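# Band the hair tie around the charger and its wound cable

## Task

Fit the hair tie squarely around both the charger and the cable coiled on it, well away from either end of the charger. Every turn of cable that was coiled on the charger at the start must still be coiled there at the end, with nothing hanging loose, and the tie must press all the turns against the charger's two broad faces. The charger must finish resting on the desk, lying flat on one of its broad faces.

## Robot and tools

Robot: two six-joint arms, left_arm and right_arm, each ending in a two-finger gripper whose fingers can fold. The base of left_arm is at (-0.079, +0.439, 0) m and the base of right_arm is at (+0.028, -0.716, 0) m, each turned only slightly about z. Joints in order are waist, shoulder, elbow, forearm roll, wrist pitch, wrist roll. Contact torque limits in N m are 299, 299, 140, 39.6, 39.6, 39.6. Cameras: cam_head_left, cam_head_right, cam_high, cam_left_wrist, cam_right_wrist, each 672x504.

Frames: the scene frame has its origin at table-top height, midway between the nominal bases. +z points up, +x points out over the table, and left_arm sits on the +y side. Fixed cameras and the table use the scene frame. Each arm reports its hand pose, velocities and targets in its own base frame. Motion offsets run along that arm's base axes, and rotations turn about its Hand target point. On the gripper, the fingers point along +z and close along y. end_effector_position is the spot between the pads when they are shut. Fingertips stick out about 33 mm past that spot at gaps up to 40 mm, and about 9 mm when fully open. Reported poses can be off by a few cm.

execute_actions(actions, cameras): actions is a list of actions. Each action is a table of up to 15 rows at 1/30 s per row; a short table repeats its final row. Every row has 18 numbers, each in [-1, 1], in this order: left dx, dy, dz, rx, ry, rz, left gripper position, force_limit, speed, then the same nine for the right arm. Both arms always need values. The six pose numbers are an offset, not a pose. They count from that arm's Hand target as it stood when the action began, and every row counts from that same start. Successive actions build on each other. Scale: 1.0 equals 0.6 m, or 180 degrees for rx, ry, rz, which form one rotation vector. All six at 0 means hold at or return to the Hand target. An empty actions list returns the state and camera images. cameras is a list of names, ["all"], or [].

Gripper numbers: position +1 means fully open (140 mm), about -0.8 means the pads touch, and -1 closes until blocked. force_limit sets grip force, from about 14 N at -1 to 58 N at +1. speed sets finger speed, from 30 mm/s at -1 to 250 mm/s at +1. force_limit and speed both start at +1. A fast close grips much harder. To keep a gripper as it is, resend its last three numbers, because 0 counts as a command. Grip with the quarter of the pads nearest the fingertips. Nearer the palm, fingers fold, and narrow parts may slip. A fingertip pushed into a surface folds quietly.

move(target, speed, blend, stop_force, zero, blocking, cameras): target is one 18-number row, or a list of up to 15 rows, laid out as above. Every row is an offset from the Hand targets at the move's start, not from the previous row. Paths are straight lines and do not avoid obstacles. speed is the top speed in m/s, from 0.002 to 2, default 0.25; turning speed is capped at twice that in rad/s. speed can be one number or one per target. blend, in m, rounds corners in a list; 0 means stop at each target. stop_force, from 10 to 80 N, ends an arm's path when it senses that much resistance. Use it only slowly, not while the gripper rotates, and never to back off a contact. zero (default true) resets the force baseline before the move. blocking=false returns after 0.5 s while the move runs on, and it cannot be combined with stop_force. A move lasts at most 10 s. The result adds a move: line such as done, off_target, moving, held or fault, plus limits (paced or held).

Other tools: wait(seconds 0 to 10) lets the scene run. stop brakes a running move. zoom_image(camera, region [x0, y0, x1, y1] in pixels, at most 504 wide and 504 high) zooms into that camera's latest image. clear_fault(arm) clears a torque or force fault on that arm. finished_scene(scene) takes the current scene number and ends the scene for good.

Results: Hand target is the last commanded pose after clipping, and the next offsets count from it. The gripper often rests slightly short of it; send the missing distance as an offset. object_status: 0 moving, 1 blocked while opening, 2 blocked while closing (a grip), 3 reached the requested position or pads met. position_measured is in counts: 3 is open, 75 is about 100 mm, 139 is 60 mm, 200 is 20 mm, 230 is closed. Results also show joint torques, external torque estimates, and flange force along the gripper axes. That force includes error and the weight of held parts. Tool commands lists the active gripper commands.

Safety: each control step moves the pose at most 70 mm and 16 degrees toward the command. The arms are stiff, so aiming even slightly past a firm contact can cause a fault. A fault happens at a joint's torque limit or at 144 N of outside force, and the arm then freezes until clear_fault. A clearance check keeps the arms apart, but contact or a grip between them can fail the task. Keep the wrist away from its first joint's axis, and steer paths around an arm's own base. Holding loads or stretching far out heats motors (MOTOR HOT), which can lead to a brake stop. Avoid drops, slams, hard pushes and heavy leverage on the gripper. Nothing may fall or be left off the table.

Each tool is called as name([rows], argument=value, ...), one row to a line, values as JSON.

## Session

execute_actions(actions=[])

Scene clock: 0.00 s.
left_arm: end_effector_position=(+0.8873, -0.3395, +0.1924) position_measured=3 object_status=3 end_effector_quat_wxyz=(-0.196, +0.785, -0.132, +0.573) | right_arm: end_effector_position=(+0.8566, +0.4731, +0.2824) position_measured=3 object_status=3 end_effector_quat_wxyz=(-0.119, +0.621, +0.308, +0.711)
Joint positions: left_arm=[-0.651 0.523 1.867 1.979 0.867 -0.368] | right_arm=[0.389 0.49 1.958 -0.296 -0.94 1.463]
Joint velocities: within noise
Joint torques (N m): no reading
External joint torques (N m): no reading
Flange force (N): no reading
Hand target: left_arm +0.8873, -0.3395, +0.1924; -0.196, +0.785, -0.132, +0.573 | right_arm +0.8566, +0.4731, +0.2824; -0.119, +0.621, +0.308, +0.711
Tool commands: left_gripper/position=+1.0 left_gripper/force_limit=+1.0 left_gripper/speed=+1.0 right_gripper/position=+1.0 right_gripper/force_limit=+1.0 right_gripper/speed=+1.0

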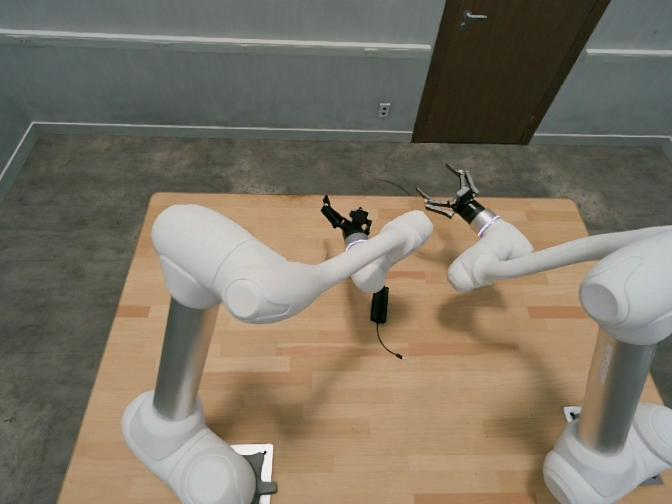

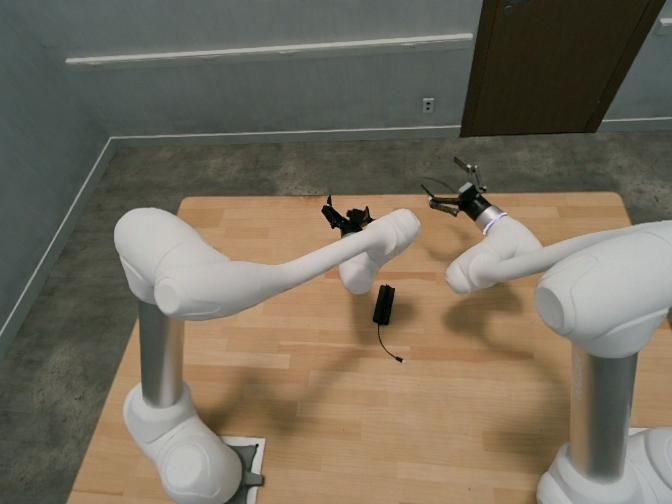

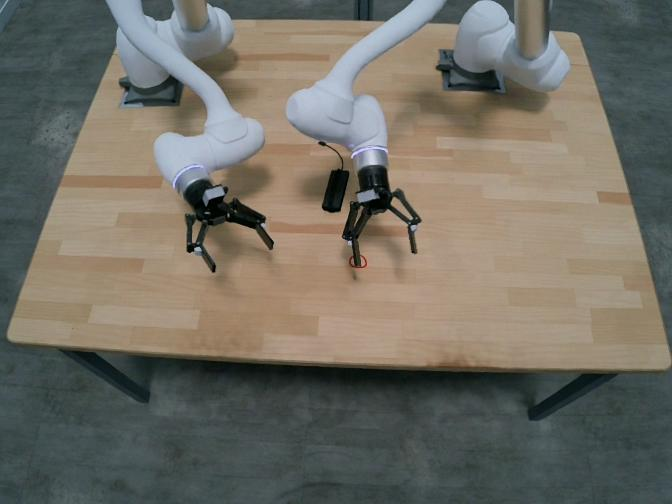

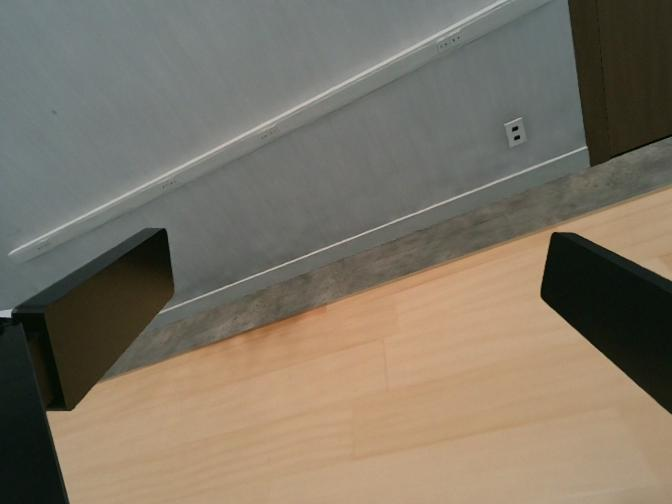

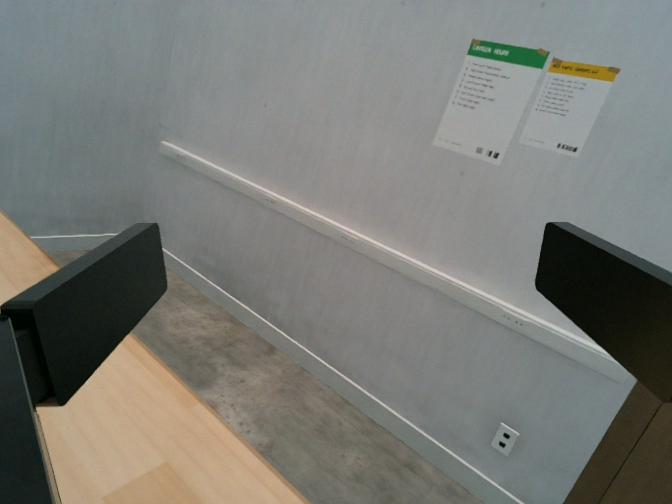

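zoom_image(camera="cam_high", region=[270, 130, 420, 280])

zoom_image(camera="cam_head_right", region=[330, 260, 450, 380])

Scaled by 3.360.

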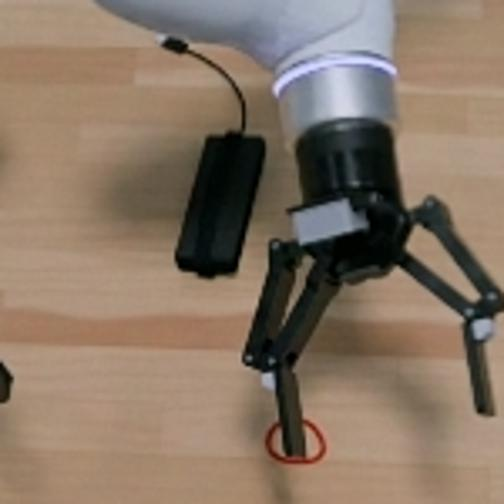

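Scaled by 4.200.

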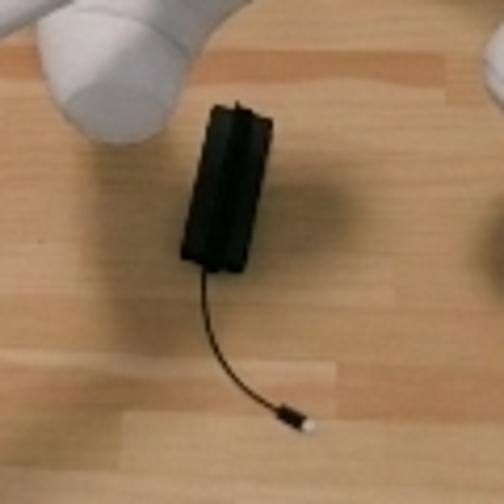

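move([
  [-0.603,-0.24,0.43,-0.1345,0.393,0.0906,1,1,1,-0.711,-0.368,0.113,-0.087,0.52,-0.225,1,1,1],
], speed=0.35, cameras=["all"])

Scene clock: 25.70 s.
left_arm: end_effector_position=(+0.5255, -0.4835, +0.4504) position_measured=3 object_status=3 end_effector_quat_wxyz=(+0.000, +1.000, +0.000, +0.001) | right_arm: end_effector_position=(+0.4300, +0.2523, +0.3502) position_measured=3 object_status=3 end_effector_quat_wxyz=(-0.001, +1.000, +0.001, +0.000)
Joint positions: left_arm=[-0.793 0.252 1.265 0.001 1.623 0.778] | right_arm=[0.461 -0.089 1.817 0.001 1.413 2.03]
Joint torques (N m): left_arm=[-1.45 -69.95 -40.87 4.32 0.2 0.31] | right_arm=[-1.93 -33.26 -41.38 4.78 -0.37 -0.32]
External joint torques (N m): left_arm=[1.3 1.49 -1.53 0.05 -0.25 -0.31] | right_arm=[1.89 0.8 -0.8 -0.47 0.31 0.32]
Flange force (N): left_arm=[5.2 2.9 -2.6] | right_arm=[0.1 -5.2 -1.6]
Hand target: left_arm +0.5255, -0.4835, +0.4504; +0.000, +1.000, +0.000, +0.001 | right_arm +0.4300, +0.2523, +0.3502; -0.001, +1.000, +0.001, +0.000
Off the commanded pose: left_arm 0.000 m, 0 deg | right_arm 0.000 m, 0 deg.
move: done

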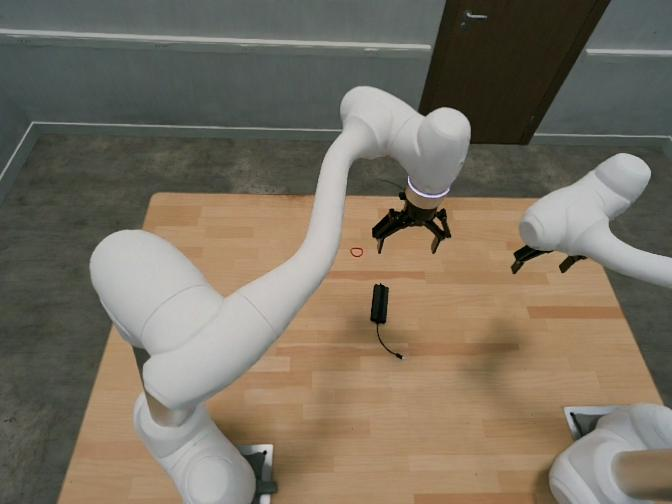

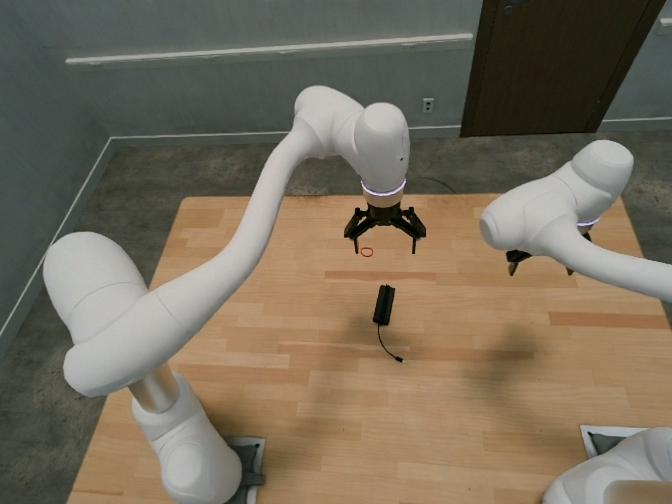

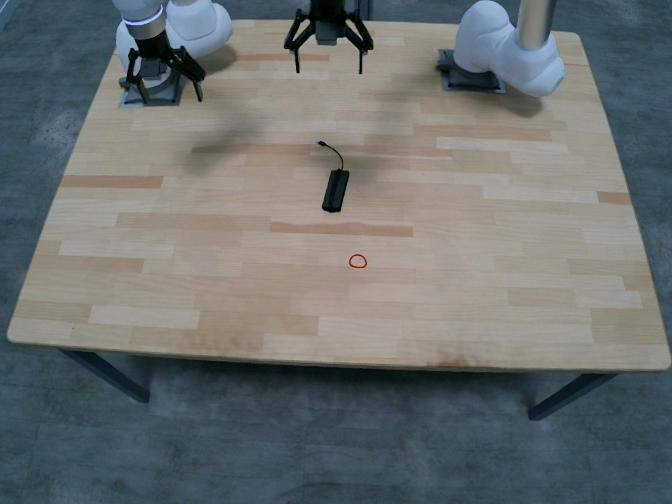

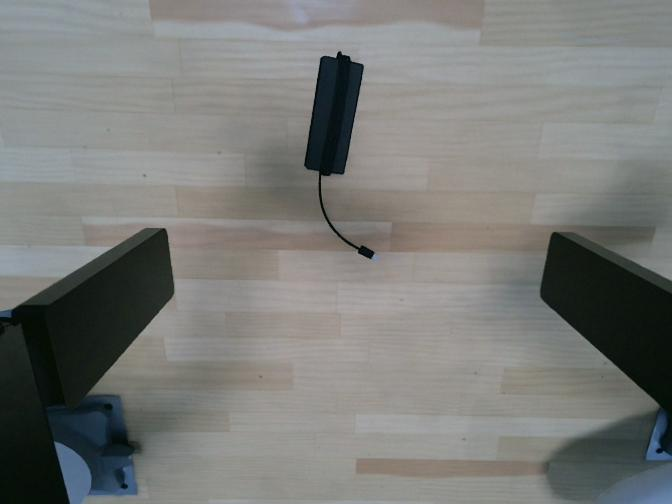

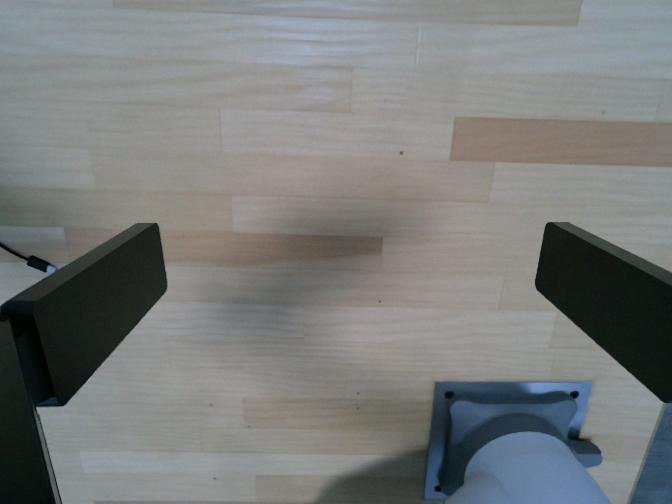

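move([
  [0.434,0.113,-0.333,0,0,0,-1,1,0,0,0,0,0,0,0,1,1,1],
  [0.434,0.113,-0.333,0,0,0,-1,1,0,-0.0325,0.552,0,0,0,0,1,1,1],
], blend=[0.05,0], speed=0.35, cameras=["all"])

Scene clock: 97.07 s.
left_arm: end_effector_position=(+0.7859, -0.4157, +0.2506) position_measured=233 object_status=3 end_effector_quat_wxyz=(+0.000, +1.000, +0.000, +0.001) | right_arm: end_effector_position=(+0.4105, +0.5834, +0.3502) position_measured=3 object_status=3 end_effector_quat_wxyz=(-0.001, +1.000, +0.001, +0.000)
Joint positions: left_arm=[-0.526 0.573 1.16 0.001 1.407 1.045] | right_arm=[0.909 0.257 1.439 0 1.445 2.479]
Joint torques (N m): left_arm=[-1.58 -99.78 -40.34 4.25 0.16 0.33] | right_arm=[-1.94 -70.82 -41.5 4.8 -0.3 -0.4]
External joint torques (N m): left_arm=[1.72 0.8 -1.66 0.08 -0.22 -0.33] | right_arm=[1.97 1.76 -0.86 -0.49 0.26 0.4]
Flange force (N): left_arm=[5.9 1.4 -1.7] | right_arm=[0.1 -5.9 -1.4]
Hand target: left_arm +0.7859, -0.4157, +0.2506; +0.000, +1.000, +0.000, +0.001 | right_arm +0.4105, +0.5835, +0.3502; -0.001, +1.000, +0.001, +0.000
Off the commanded pose: left_arm 0.000 m, 0 deg | right_arm 0.000 m, 0 deg.
move: done

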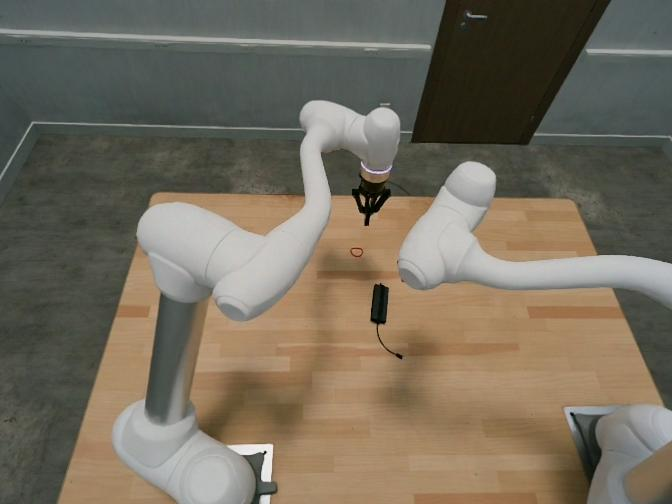

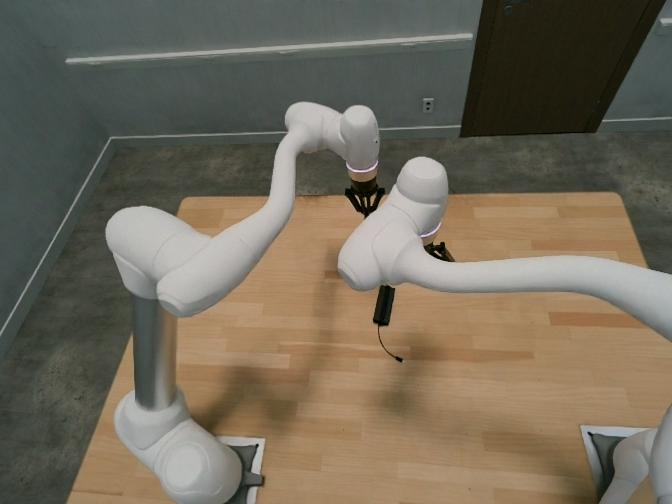

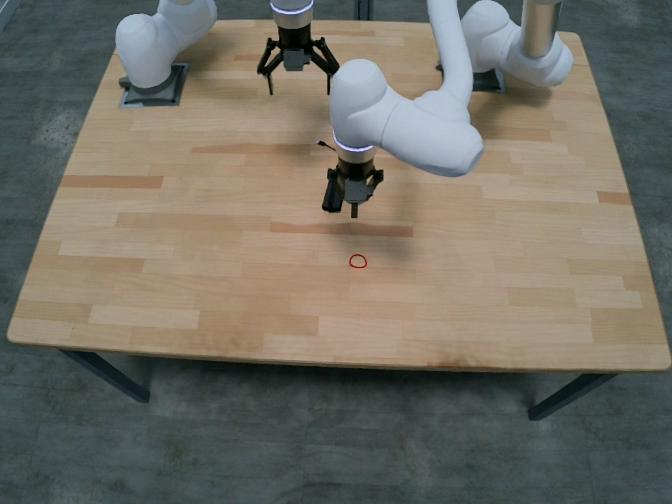

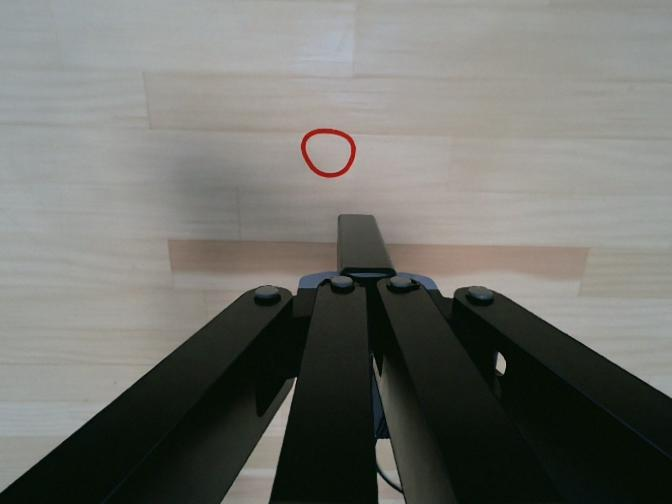

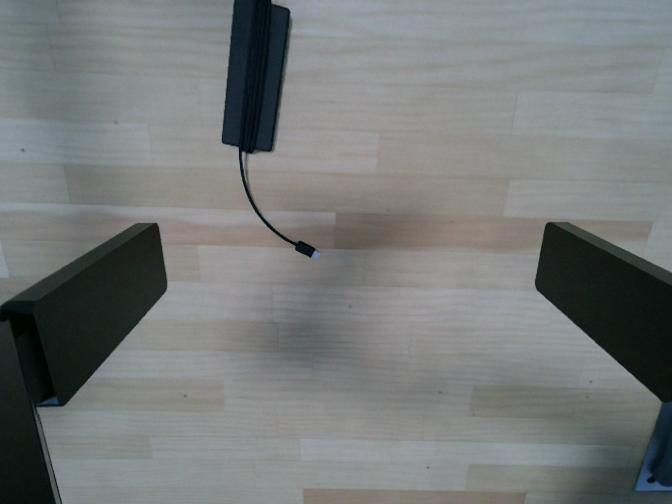

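move(target=[0.0833,0,-0.1667,0,0,0,-1,1,0,0.05,0.08,-0.167,0,0,0,1,1,1], speed=0.3, cameras=["cam_left_wrist","cam_right_wrist"])

Scene clock: 105.80 s.
left_arm: end_effector_position=(+0.8359, -0.4157, +0.1508) position_measured=233 object_status=3 end_effector_quat_wxyz=(+0.000, +1.000, +0.000, +0.001) | right_arm: end_effector_position=(+0.4404, +0.6315, +0.2501) position_measured=3 object_status=3 end_effector_quat_wxyz=(-0.001, +1.000, +0.001, +0.000)
Joint positions: left_arm=[-0.499 0.687 1.152 0.001 1.3 1.071] | right_arm=[0.917 0.378 1.457 0 1.305 2.486]
Joint torques (N m): left_arm=[-1.54 -107.62 -39.6 4.11 0.21 0.33] | right_arm=[-1.97 -81.83 -40.42 4.69 -0.35 -0.32]
External joint torques (N m): left_arm=[1.93 -0.05 -1.47 0.14 -0.27 -0.33] | right_arm=[1.96 1.97 -0.61 -0.52 0.32 0.32]
Flange force (N): left_arm=[4.3 0.2 -1.1] | right_arm=[0.3 -5.6 -0.5]
Hand target: left_arm +0.8359, -0.4157, +0.1506; +0.000, +1.000, +0.000, +0.001 | right_arm +0.4405, +0.6315, +0.2500; -0.001, +1.000, +0.001, +0.000
Off the commanded pose: left_arm 0.000 m, 0 deg | right_arm 0.000 m, 0 deg.
move: done
Images, in order (width x height): cam_left_wrist 672x504, cam_right_wrist 672x504.

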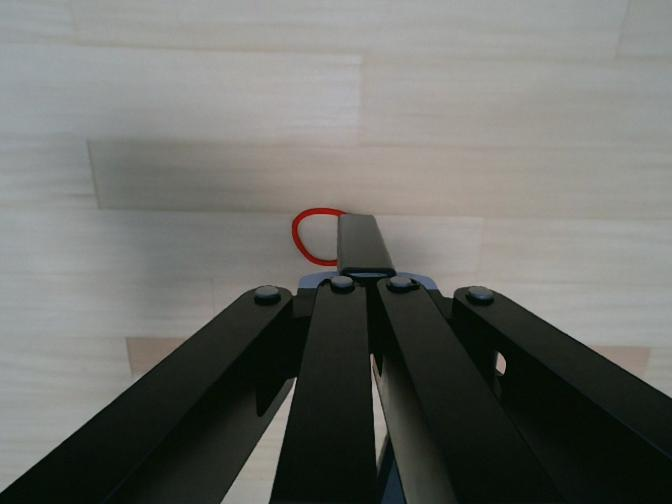

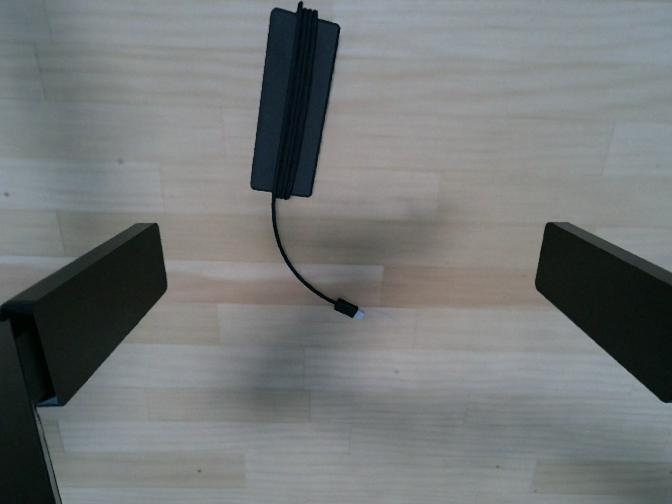

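zoom_image(camera="cam_right_wrist", region=[220, 0, 400, 330])

zoom_image(camera="cam_left_wrist", region=[240, 160, 440, 360])

Scaled by 1.527.

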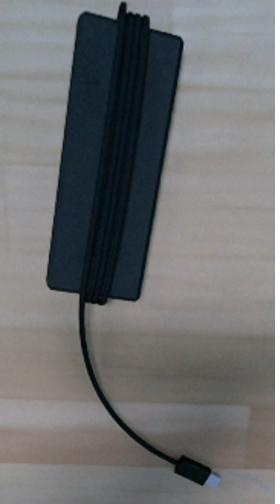

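Scaled by 2.520.

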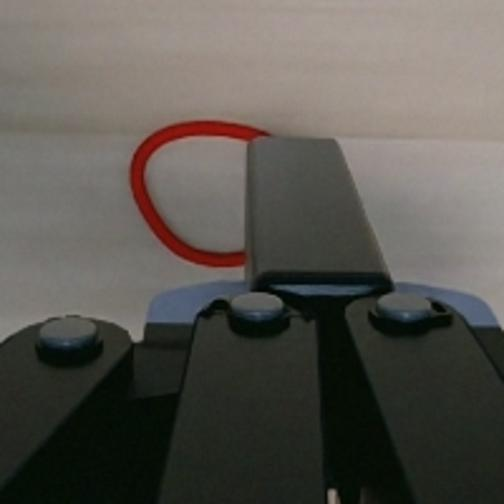

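move(target=[-0.0667,0.03,-0.125,0,0,0,-1,1,0,0,0,0,0,0,0,1,1,1], speed=0.2, cameras=["cam_left_wrist","cam_high"])

zoom_image(camera="cam_high", region=[300, 180, 420, 300])

zoom_image(camera="cam_left_wrist", region=[240, 160, 440, 360])

Scene clock: 126.40 s.
left_arm: end_effector_position=(+0.7959, -0.3977, +0.0757) position_measured=233 object_status=3 end_effector_quat_wxyz=(+0.000, +1.000, +0.000, +0.001) | right_arm: end_effector_position=(+0.4404, +0.6315, +0.2500) position_measured=3 object_status=3 end_effector_quat_wxyz=(-0.001, +1.000, +0.001, +0.000)
Joint positions: left_arm=[-0.503 0.661 1.341 0.001 1.138 1.067] | right_arm=[0.917 0.378 1.457 0 1.305 2.486]
Joint torques (N m): left_arm=[-1.45 -103.56 -37.42 3.89 0.22 0.33] | right_arm=[-1.96 -82.28 -40.34 4.66 -0.31 -0.27]
External joint torques (N m): left_arm=[1.68 0.67 -1.2 0.1 -0.28 -0.33] | right_arm=[2.17 1.8 -0.93 -0.46 0.28 0.26]
Flange force (N): left_arm=[4.2 0.4 0.0] | right_arm=[0.4 -6.1 -0.9]
Hand target: left_arm +0.7959, -0.3977, +0.0756; +0.000, +1.000, +0.000, +0.001 | right_arm +0.4405, +0.6315, +0.2500; -0.001, +1.000, +0.001, +0.000
Off the commanded pose: left_arm 0.000 m, 0 deg | right_arm 0.000 m, 0 deg.
move: done
Images, in order (width x height): cam_high 672x504, cam_left_wrist 672x504.

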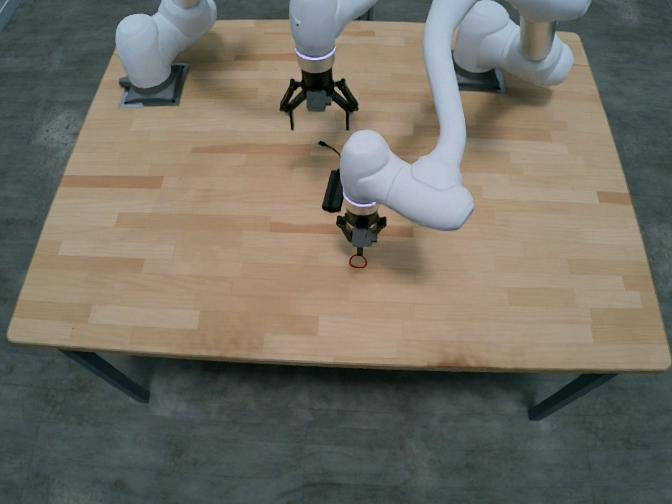

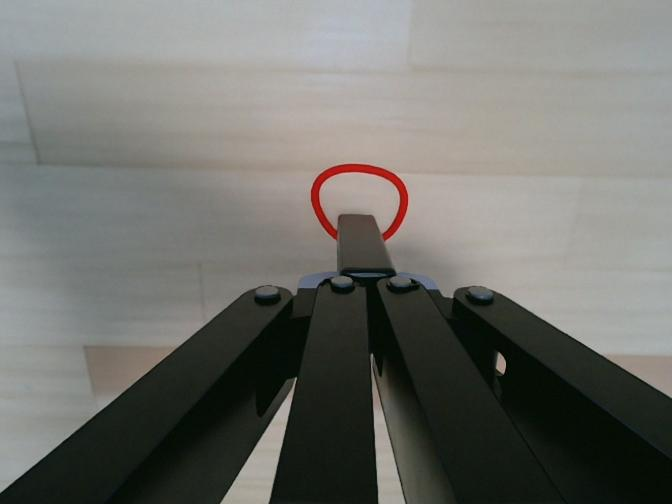

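Scaled by 4.200.

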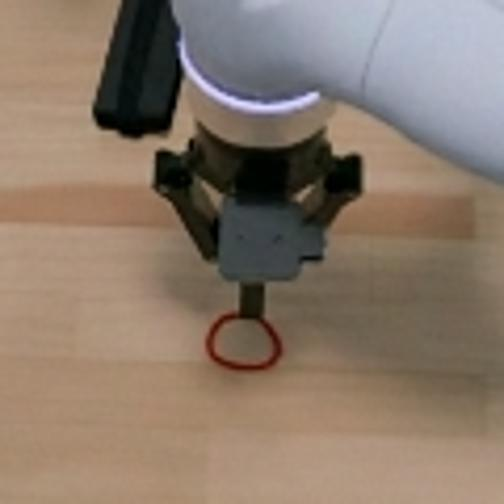

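Scaled by 2.520.

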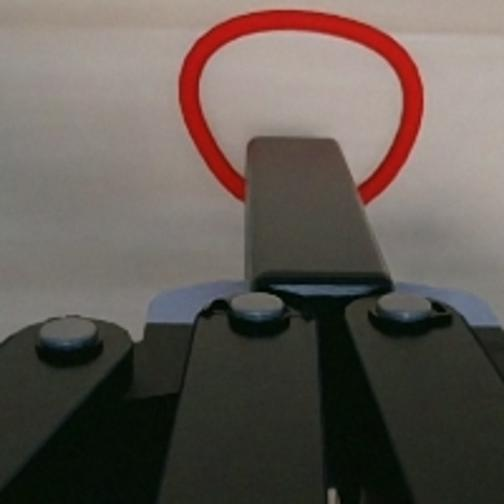

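move(target=[0.0217,-0.0067,-0.045,0,0,0,-1,1,0,0,0,0,0,0,0,1,1,1], speed=0.1, cameras=["cam_left_wrist","cam_high"])

zoom_image(camera="cam_high", region=[300, 200, 420, 320])

zoom_image(camera="cam_left_wrist", region=[240, 160, 440, 360])

Scene clock: 133.27 s.
left_arm: end_effector_position=(+0.8089, -0.4017, +0.0487) position_measured=233 object_status=3 end_effector_quat_wxyz=(+0.000, +1.000, +0.000, +0.001) | right_arm: end_effector_position=(+0.4405, +0.6315, +0.2500) position_measured=3 object_status=3 end_effector_quat_wxyz=(-0.001, +1.000, +0.001, +0.000)
Joint positions: left_arm=[-0.499 0.7 1.325 0.001 1.115 1.07] | right_arm=[0.917 0.378 1.457 0 1.305 2.486]
Joint torques (N m): left_arm=[-1.41 -105.98 -36.74 3.84 0.14 0.31] | right_arm=[-2.1 -82.52 -40.36 4.69 -0.31 -0.29]
External joint torques (N m): left_arm=[1.55 0.23 -1.47 0.11 -0.2 -0.31] | right_arm=[2.35 2.69 -0.82 -0.49 0.26 0.29]
Flange force (N): left_arm=[4.3 0.6 -0.5] | right_arm=[0.8 -7.2 -0.3]
Hand target: left_arm +0.8089, -0.4017, +0.0486; +0.000, +1.000, +0.000, +0.001 | right_arm +0.4405, +0.6315, +0.2500; -0.001, +1.000, +0.001, +0.000
Off the commanded pose: left_arm 0.000 m, 0 deg | right_arm 0.000 m, 0 deg.
move: done
Images, in order (width x height): cam_high 672x504, cam_left_wrist 672x504.

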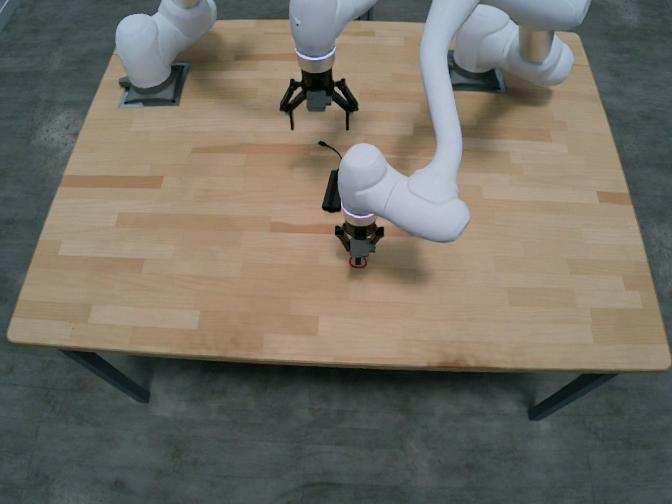

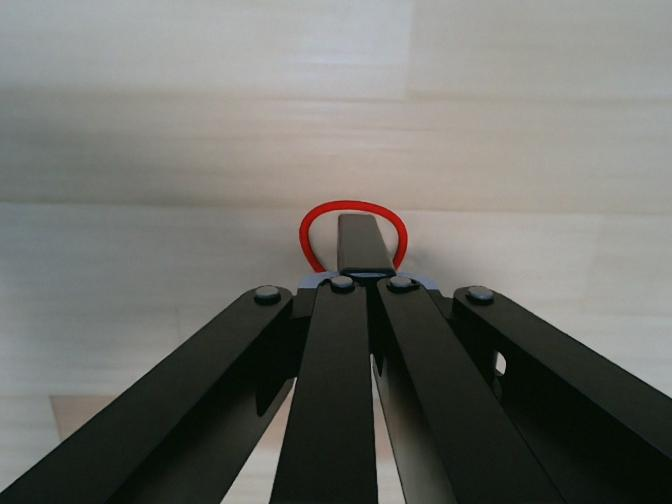

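Scaled by 4.200.

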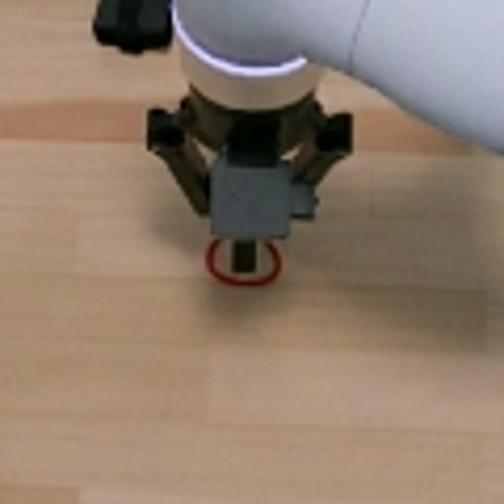

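Scaled by 2.520.

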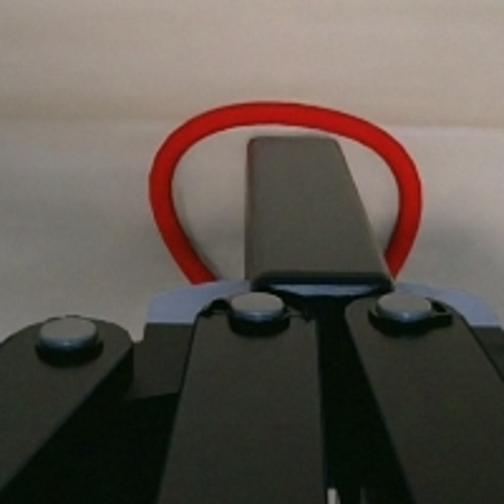

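move(target=[0,0,-0.03,0,0,0,-1,1,0,0,0,0,0,0,0,1,1,1], speed=0.015, stop_force=10, cameras=["cam_left_wrist","cam_high"])

zoom_image(camera="cam_high", region=[300, 200, 420, 320])

zoom_image(camera="cam_left_wrist", region=[240, 160, 440, 360])

Scene clock: 138.80 s.
left_arm: end_effector_position=(+0.8090, -0.4017, +0.0344) position_measured=233 object_status=3 end_effector_quat_wxyz=(+0.000, +1.000, +0.000, +0.001) | right_arm: end_effector_position=(+0.4405, +0.6315, +0.2500) position_measured=3 object_status=3 end_effector_quat_wxyz=(-0.001, +1.000, +0.001, +0.000)
Joint positions: left_arm=[-0.499 0.711 1.334 0.001 1.094 1.07] | right_arm=[0.917 0.378 1.457 0 1.305 2.486]
Joint torques (N m): left_arm=[-1.98 -78.06 -24.92 3.59 -2.58 0.31] | right_arm=[-1.98 -82.09 -40.37 4.69 -0.32 -0.32]
External joint torques (N m): left_arm=[2.18 -27.99 -12.86 0.31 2.52 -0.31] | right_arm=[1.95 2.04 -0.88 -0.5 0.28 0.32]
Flange force (N): left_arm=[-2.4 -3.5 -32.9] | right_arm=[0.7 -6.2 -0.7]
Hand target: left_arm +0.8090, -0.4017, +0.0344; +0.000, +1.000, +0.000, +0.001 (not the last commanded pose) | right_arm +0.4405, +0.6315, +0.2500; -0.001, +1.000, +0.001, +0.000
Off the commanded pose: left_arm 0.004 m, 0 deg | right_arm 0.000 m, 0 deg.
move: contact (left_arm)
Images, in order (width x height): cam_high 672x504, cam_left_wrist 672x504.

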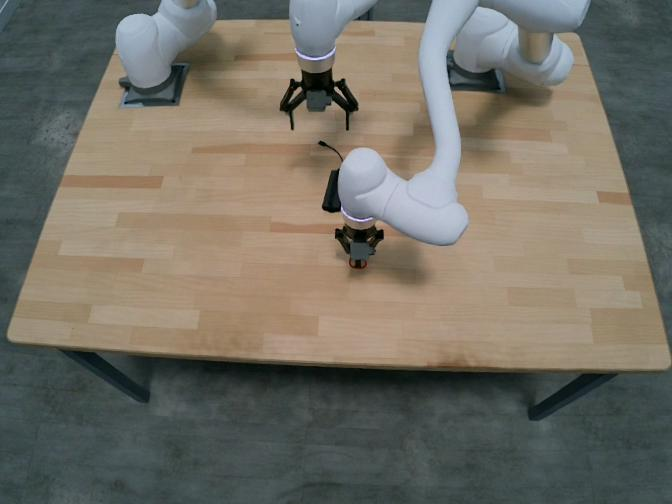

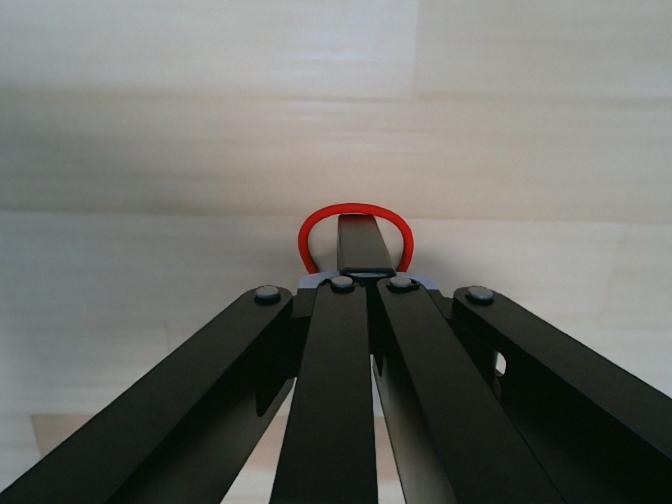

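Scaled by 4.200.

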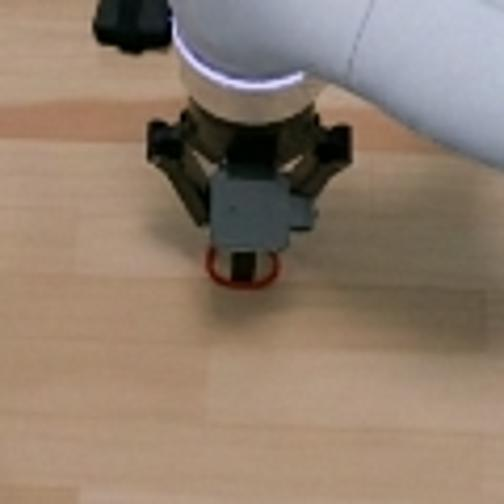

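Scaled by 2.520.

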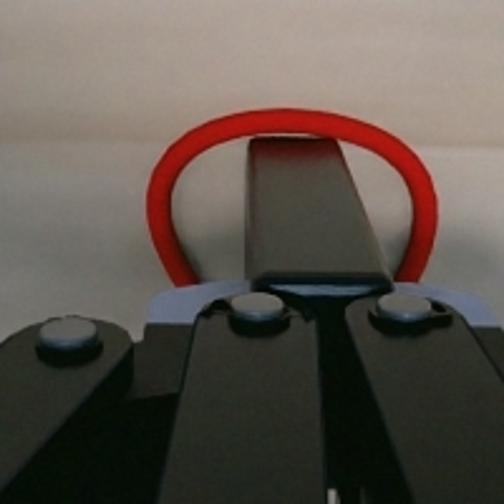

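move([
  [0,0,0.0053,0,0,0,-1,1,0,0,0,0,0,0,0,1,1,1],
  [-0.01,0,0.0033,0,0,0,-1,1,0,0,0,0,0,0,0,1,1,1],
  [-0.01,0,0.0033,0,0,0,-0.33,-1,-1,0,0,0,0,0,0,1,1,1],
], speed=0.03, cameras=["cam_left_wrist","cam_high"])

zoom_image(camera="cam_high", region=[300, 200, 420, 320])

zoom_image(camera="cam_left_wrist", region=[240, 160, 440, 360])

Scene clock: 146.27 s.
left_arm: end_effector_position=(+0.8030, -0.4017, +0.0364) position_measured=171 object_status=0 end_effector_quat_wxyz=(+0.000, +1.000, +0.000, +0.001) | right_arm: end_effector_position=(+0.4405, +0.6315, +0.2500) position_measured=3 object_status=3 end_effector_quat_wxyz=(-0.001, +1.000, +0.001, +0.000)
Joint positions: left_arm=[-0.503 0.702 1.347 0.001 1.091 1.067] | right_arm=[0.917 0.378 1.457 0 1.305 2.486]
Joint torques (N m): left_arm=[-0.9 -97.43 -31.24 3.91 0.26 0.31] | right_arm=[-2.11 -82.37 -40.39 4.67 -0.29 -0.28]
External joint torques (N m): left_arm=[0.88 -7.92 -6.51 -0.02 -0.31 -0.31] | right_arm=[2.32 1.73 -0.98 -0.45 0.25 0.28]
Flange force (N): left_arm=[5.1 1.8 -9.7] | right_arm=[0.2 -6.2 -0.9]
Hand target: left_arm +0.8030, -0.4017, +0.0363; +0.000, +1.000, +0.000, +0.001 | right_arm +0.4405, +0.6315, +0.2500; -0.001, +1.000, +0.001, +0.000
Off the commanded pose: left_arm 0.000 m, 0 deg | right_arm 0.000 m, 0 deg.
move: done
Images, in order (width x height): cam_high 672x504, cam_left_wrist 672x504.

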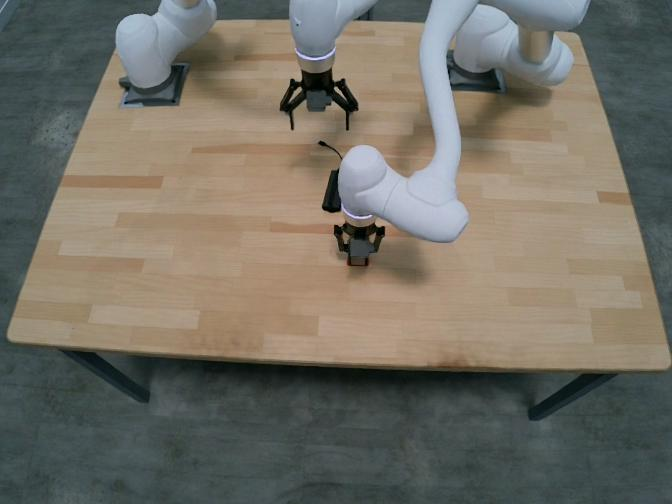

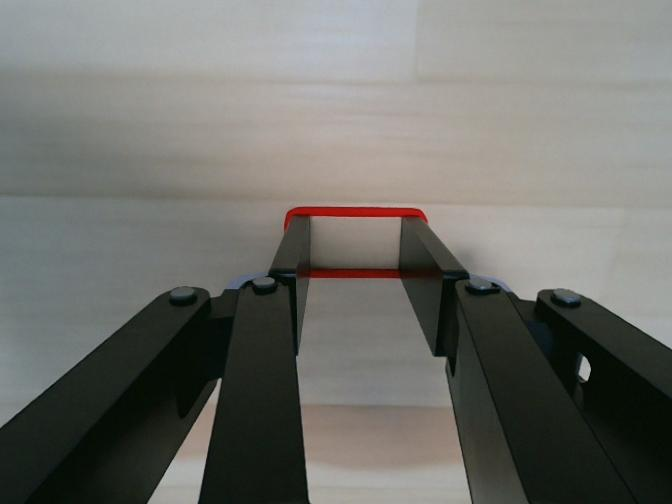

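Scaled by 4.200.

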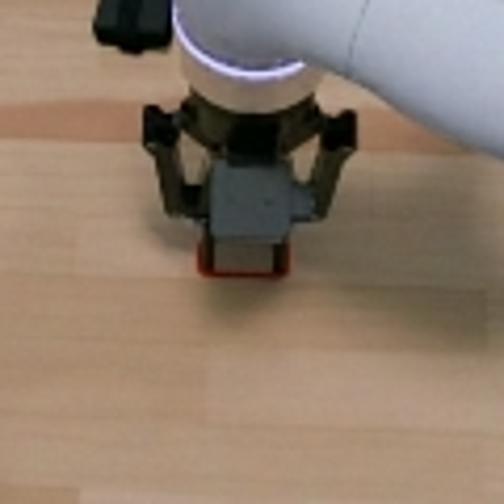

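Scaled by 2.520.

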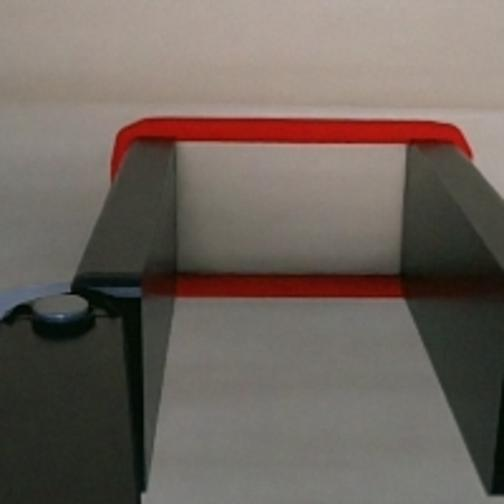

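move([
  [0,0,0.1,0,0,0,-0.33,-1,-1,0,0,0,0,0,0,1,1,1],
  [0,0,0.1,0,0,0,0.12,-1,-1,0,0,0,0,0,0,1,1,1],
], speed=0.08, cameras=["cam_left_wrist","cam_high"])

zoom_image(camera="cam_high", region=[300, 180, 420, 300])

zoom_image(camera="cam_left_wrist", region=[200, 160, 500, 360])

Scene clock: 153.83 s.
left_arm: end_effector_position=(+0.8030, -0.4017, +0.0963) position_measured=114 object_status=0 end_effector_quat_wxyz=(+0.000, +1.000, +0.000, +0.001) | right_arm: end_effector_position=(+0.4405, +0.6315, +0.2500) position_measured=3 object_status=3 end_effector_quat_wxyz=(-0.001, +1.000, +0.001, +0.000)
Joint positions: left_arm=[-0.503 0.66 1.303 0.001 1.177 1.067] | right_arm=[0.917 0.378 1.457 0 1.305 2.486]
Joint torques (N m): left_arm=[-0.73 -104.34 -37.6 3.93 0.16 0.37] | right_arm=[-2 -82.27 -40.33 4.66 -0.33 -0.32]
External joint torques (N m): left_arm=[1.55 0.59 -1.72 0.15 -0.21 -0.37] | right_arm=[2.07 2.13 -0.93 -0.47 0.29 0.32]
Flange force (N): left_arm=[5.4 1.2 -0.7] | right_arm=[0.7 -6.5 -0.7]
Hand target: left_arm +0.8030, -0.4017, +0.0963; +0.000, +1.000, +0.000, +0.001 | right_arm +0.4405, +0.6315, +0.2500; -0.001, +1.000, +0.001, +0.000
Off the commanded pose: left_arm 0.000 m, 0 deg | right_arm 0.000 m, 0 deg.
move: done
Images, in order (width x height): cam_high 672x504, cam_left_wrist 672x504.

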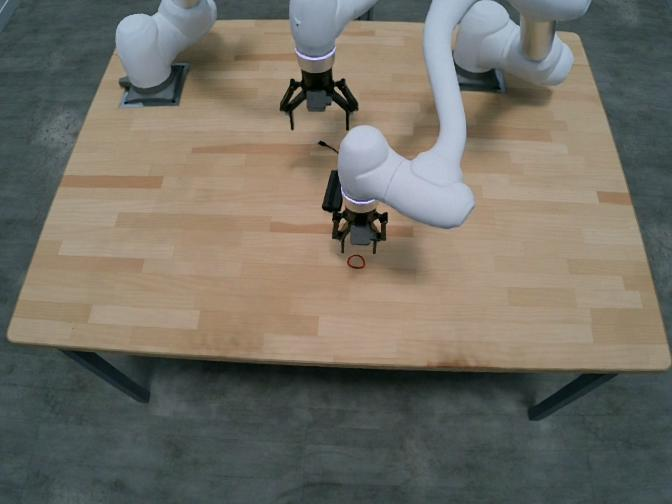

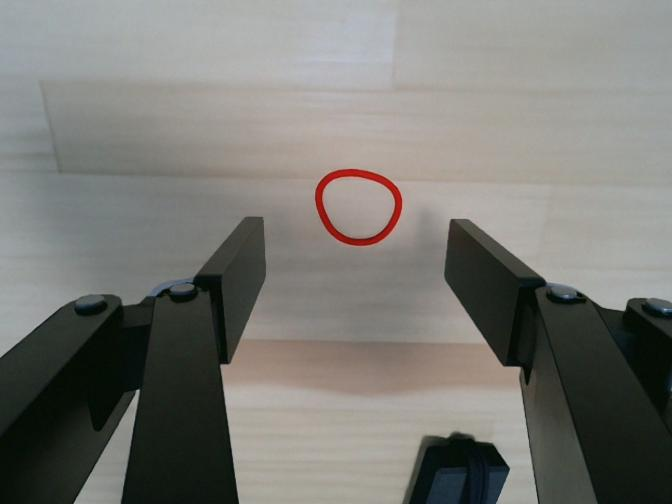

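Scaled by 4.200.

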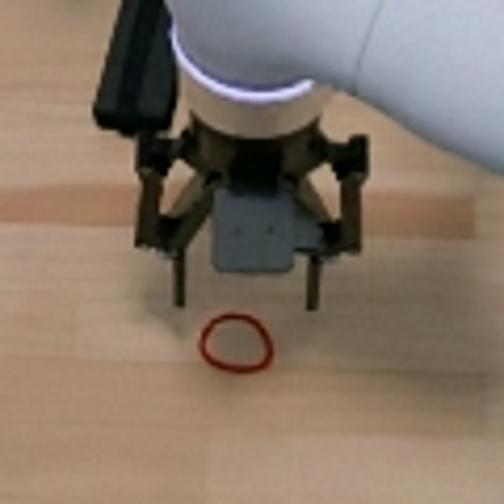

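Scaled by 1.680.

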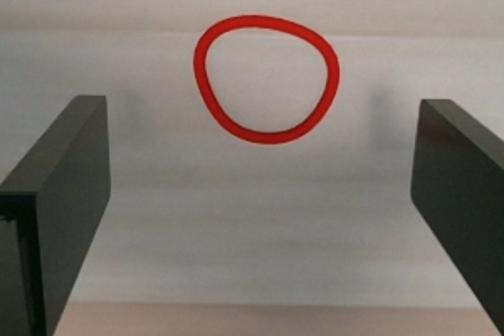

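move([
  [0.003,0.0312,0,0,0,0,-0.44,-1,-0.5,0,0,0,0,0,0,1,1,1],
  [0.003,0.0312,-0.0667,0,0,0,-0.44,-1,-0.5,0,0,0,0,0,0,1,1,1],
], speed=0.08, cameras=["cam_left_wrist","cam_high"])

zoom_image(camera="cam_high", region=[300, 200, 420, 320])

zoom_image(camera="cam_left_wrist", region=[200, 160, 500, 360])

Scene clock: 198.53 s.
left_arm: end_effector_position=(+0.8048, -0.3830, +0.0564) position_measured=185 object_status=3 end_effector_quat_wxyz=(+0.000, +1.000, +0.000, +0.001) | right_arm: end_effector_position=(+0.4405, +0.6315, +0.2500) position_measured=3 object_status=3 end_effector_quat_wxyz=(-0.001, +1.000, +0.001, +0.000)
Joint positions: left_arm=[-0.483 0.677 1.351 0.001 1.111 1.087] | right_arm=[0.917 0.378 1.457 0 1.305 2.486]
Joint torques (N m): left_arm=[-1.34 -104.2 -36.61 3.84 0.19 0.34] | right_arm=[-2.07 -82.29 -40.34 4.68 -0.32 -0.27]
External joint torques (N m): left_arm=[1.41 0.57 -1.51 0.1 -0.25 -0.34] | right_arm=[1.98 1.69 -1.01 -0.47 0.28 0.27]
Flange force (N): left_arm=[4.7 0.9 -0.3] | right_arm=[0.6 -5.9 -1.0]
Hand target: left_arm +0.8048, -0.3830, +0.0563; +0.000, +1.000, +0.000, +0.001 | right_arm +0.4405, +0.6315, +0.2500; -0.001, +1.000, +0.001, +0.000
Off the commanded pose: left_arm 0.000 m, 0 deg | right_arm 0.000 m, 0 deg.
move: done
Images, in order (width x height): cam_high 672x504, cam_left_wrist 672x504.

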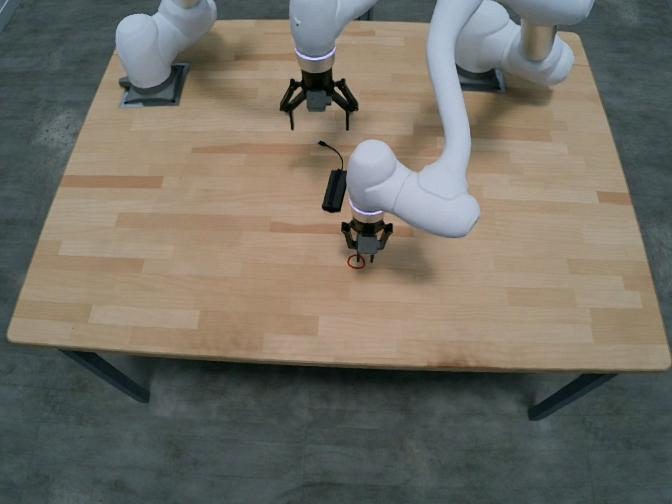

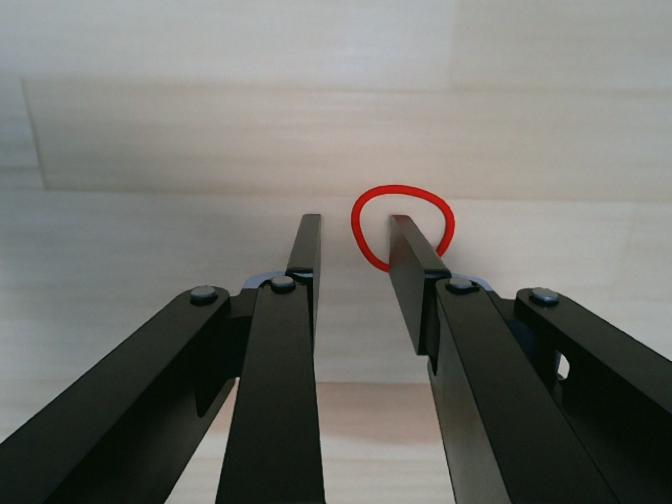

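Scaled by 4.200.

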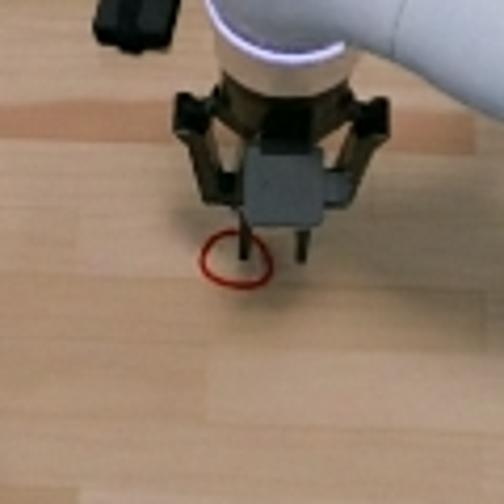

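Scaled by 1.680.

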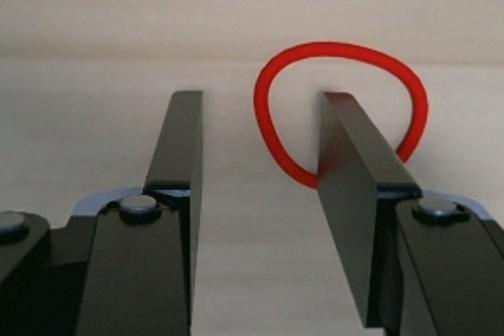

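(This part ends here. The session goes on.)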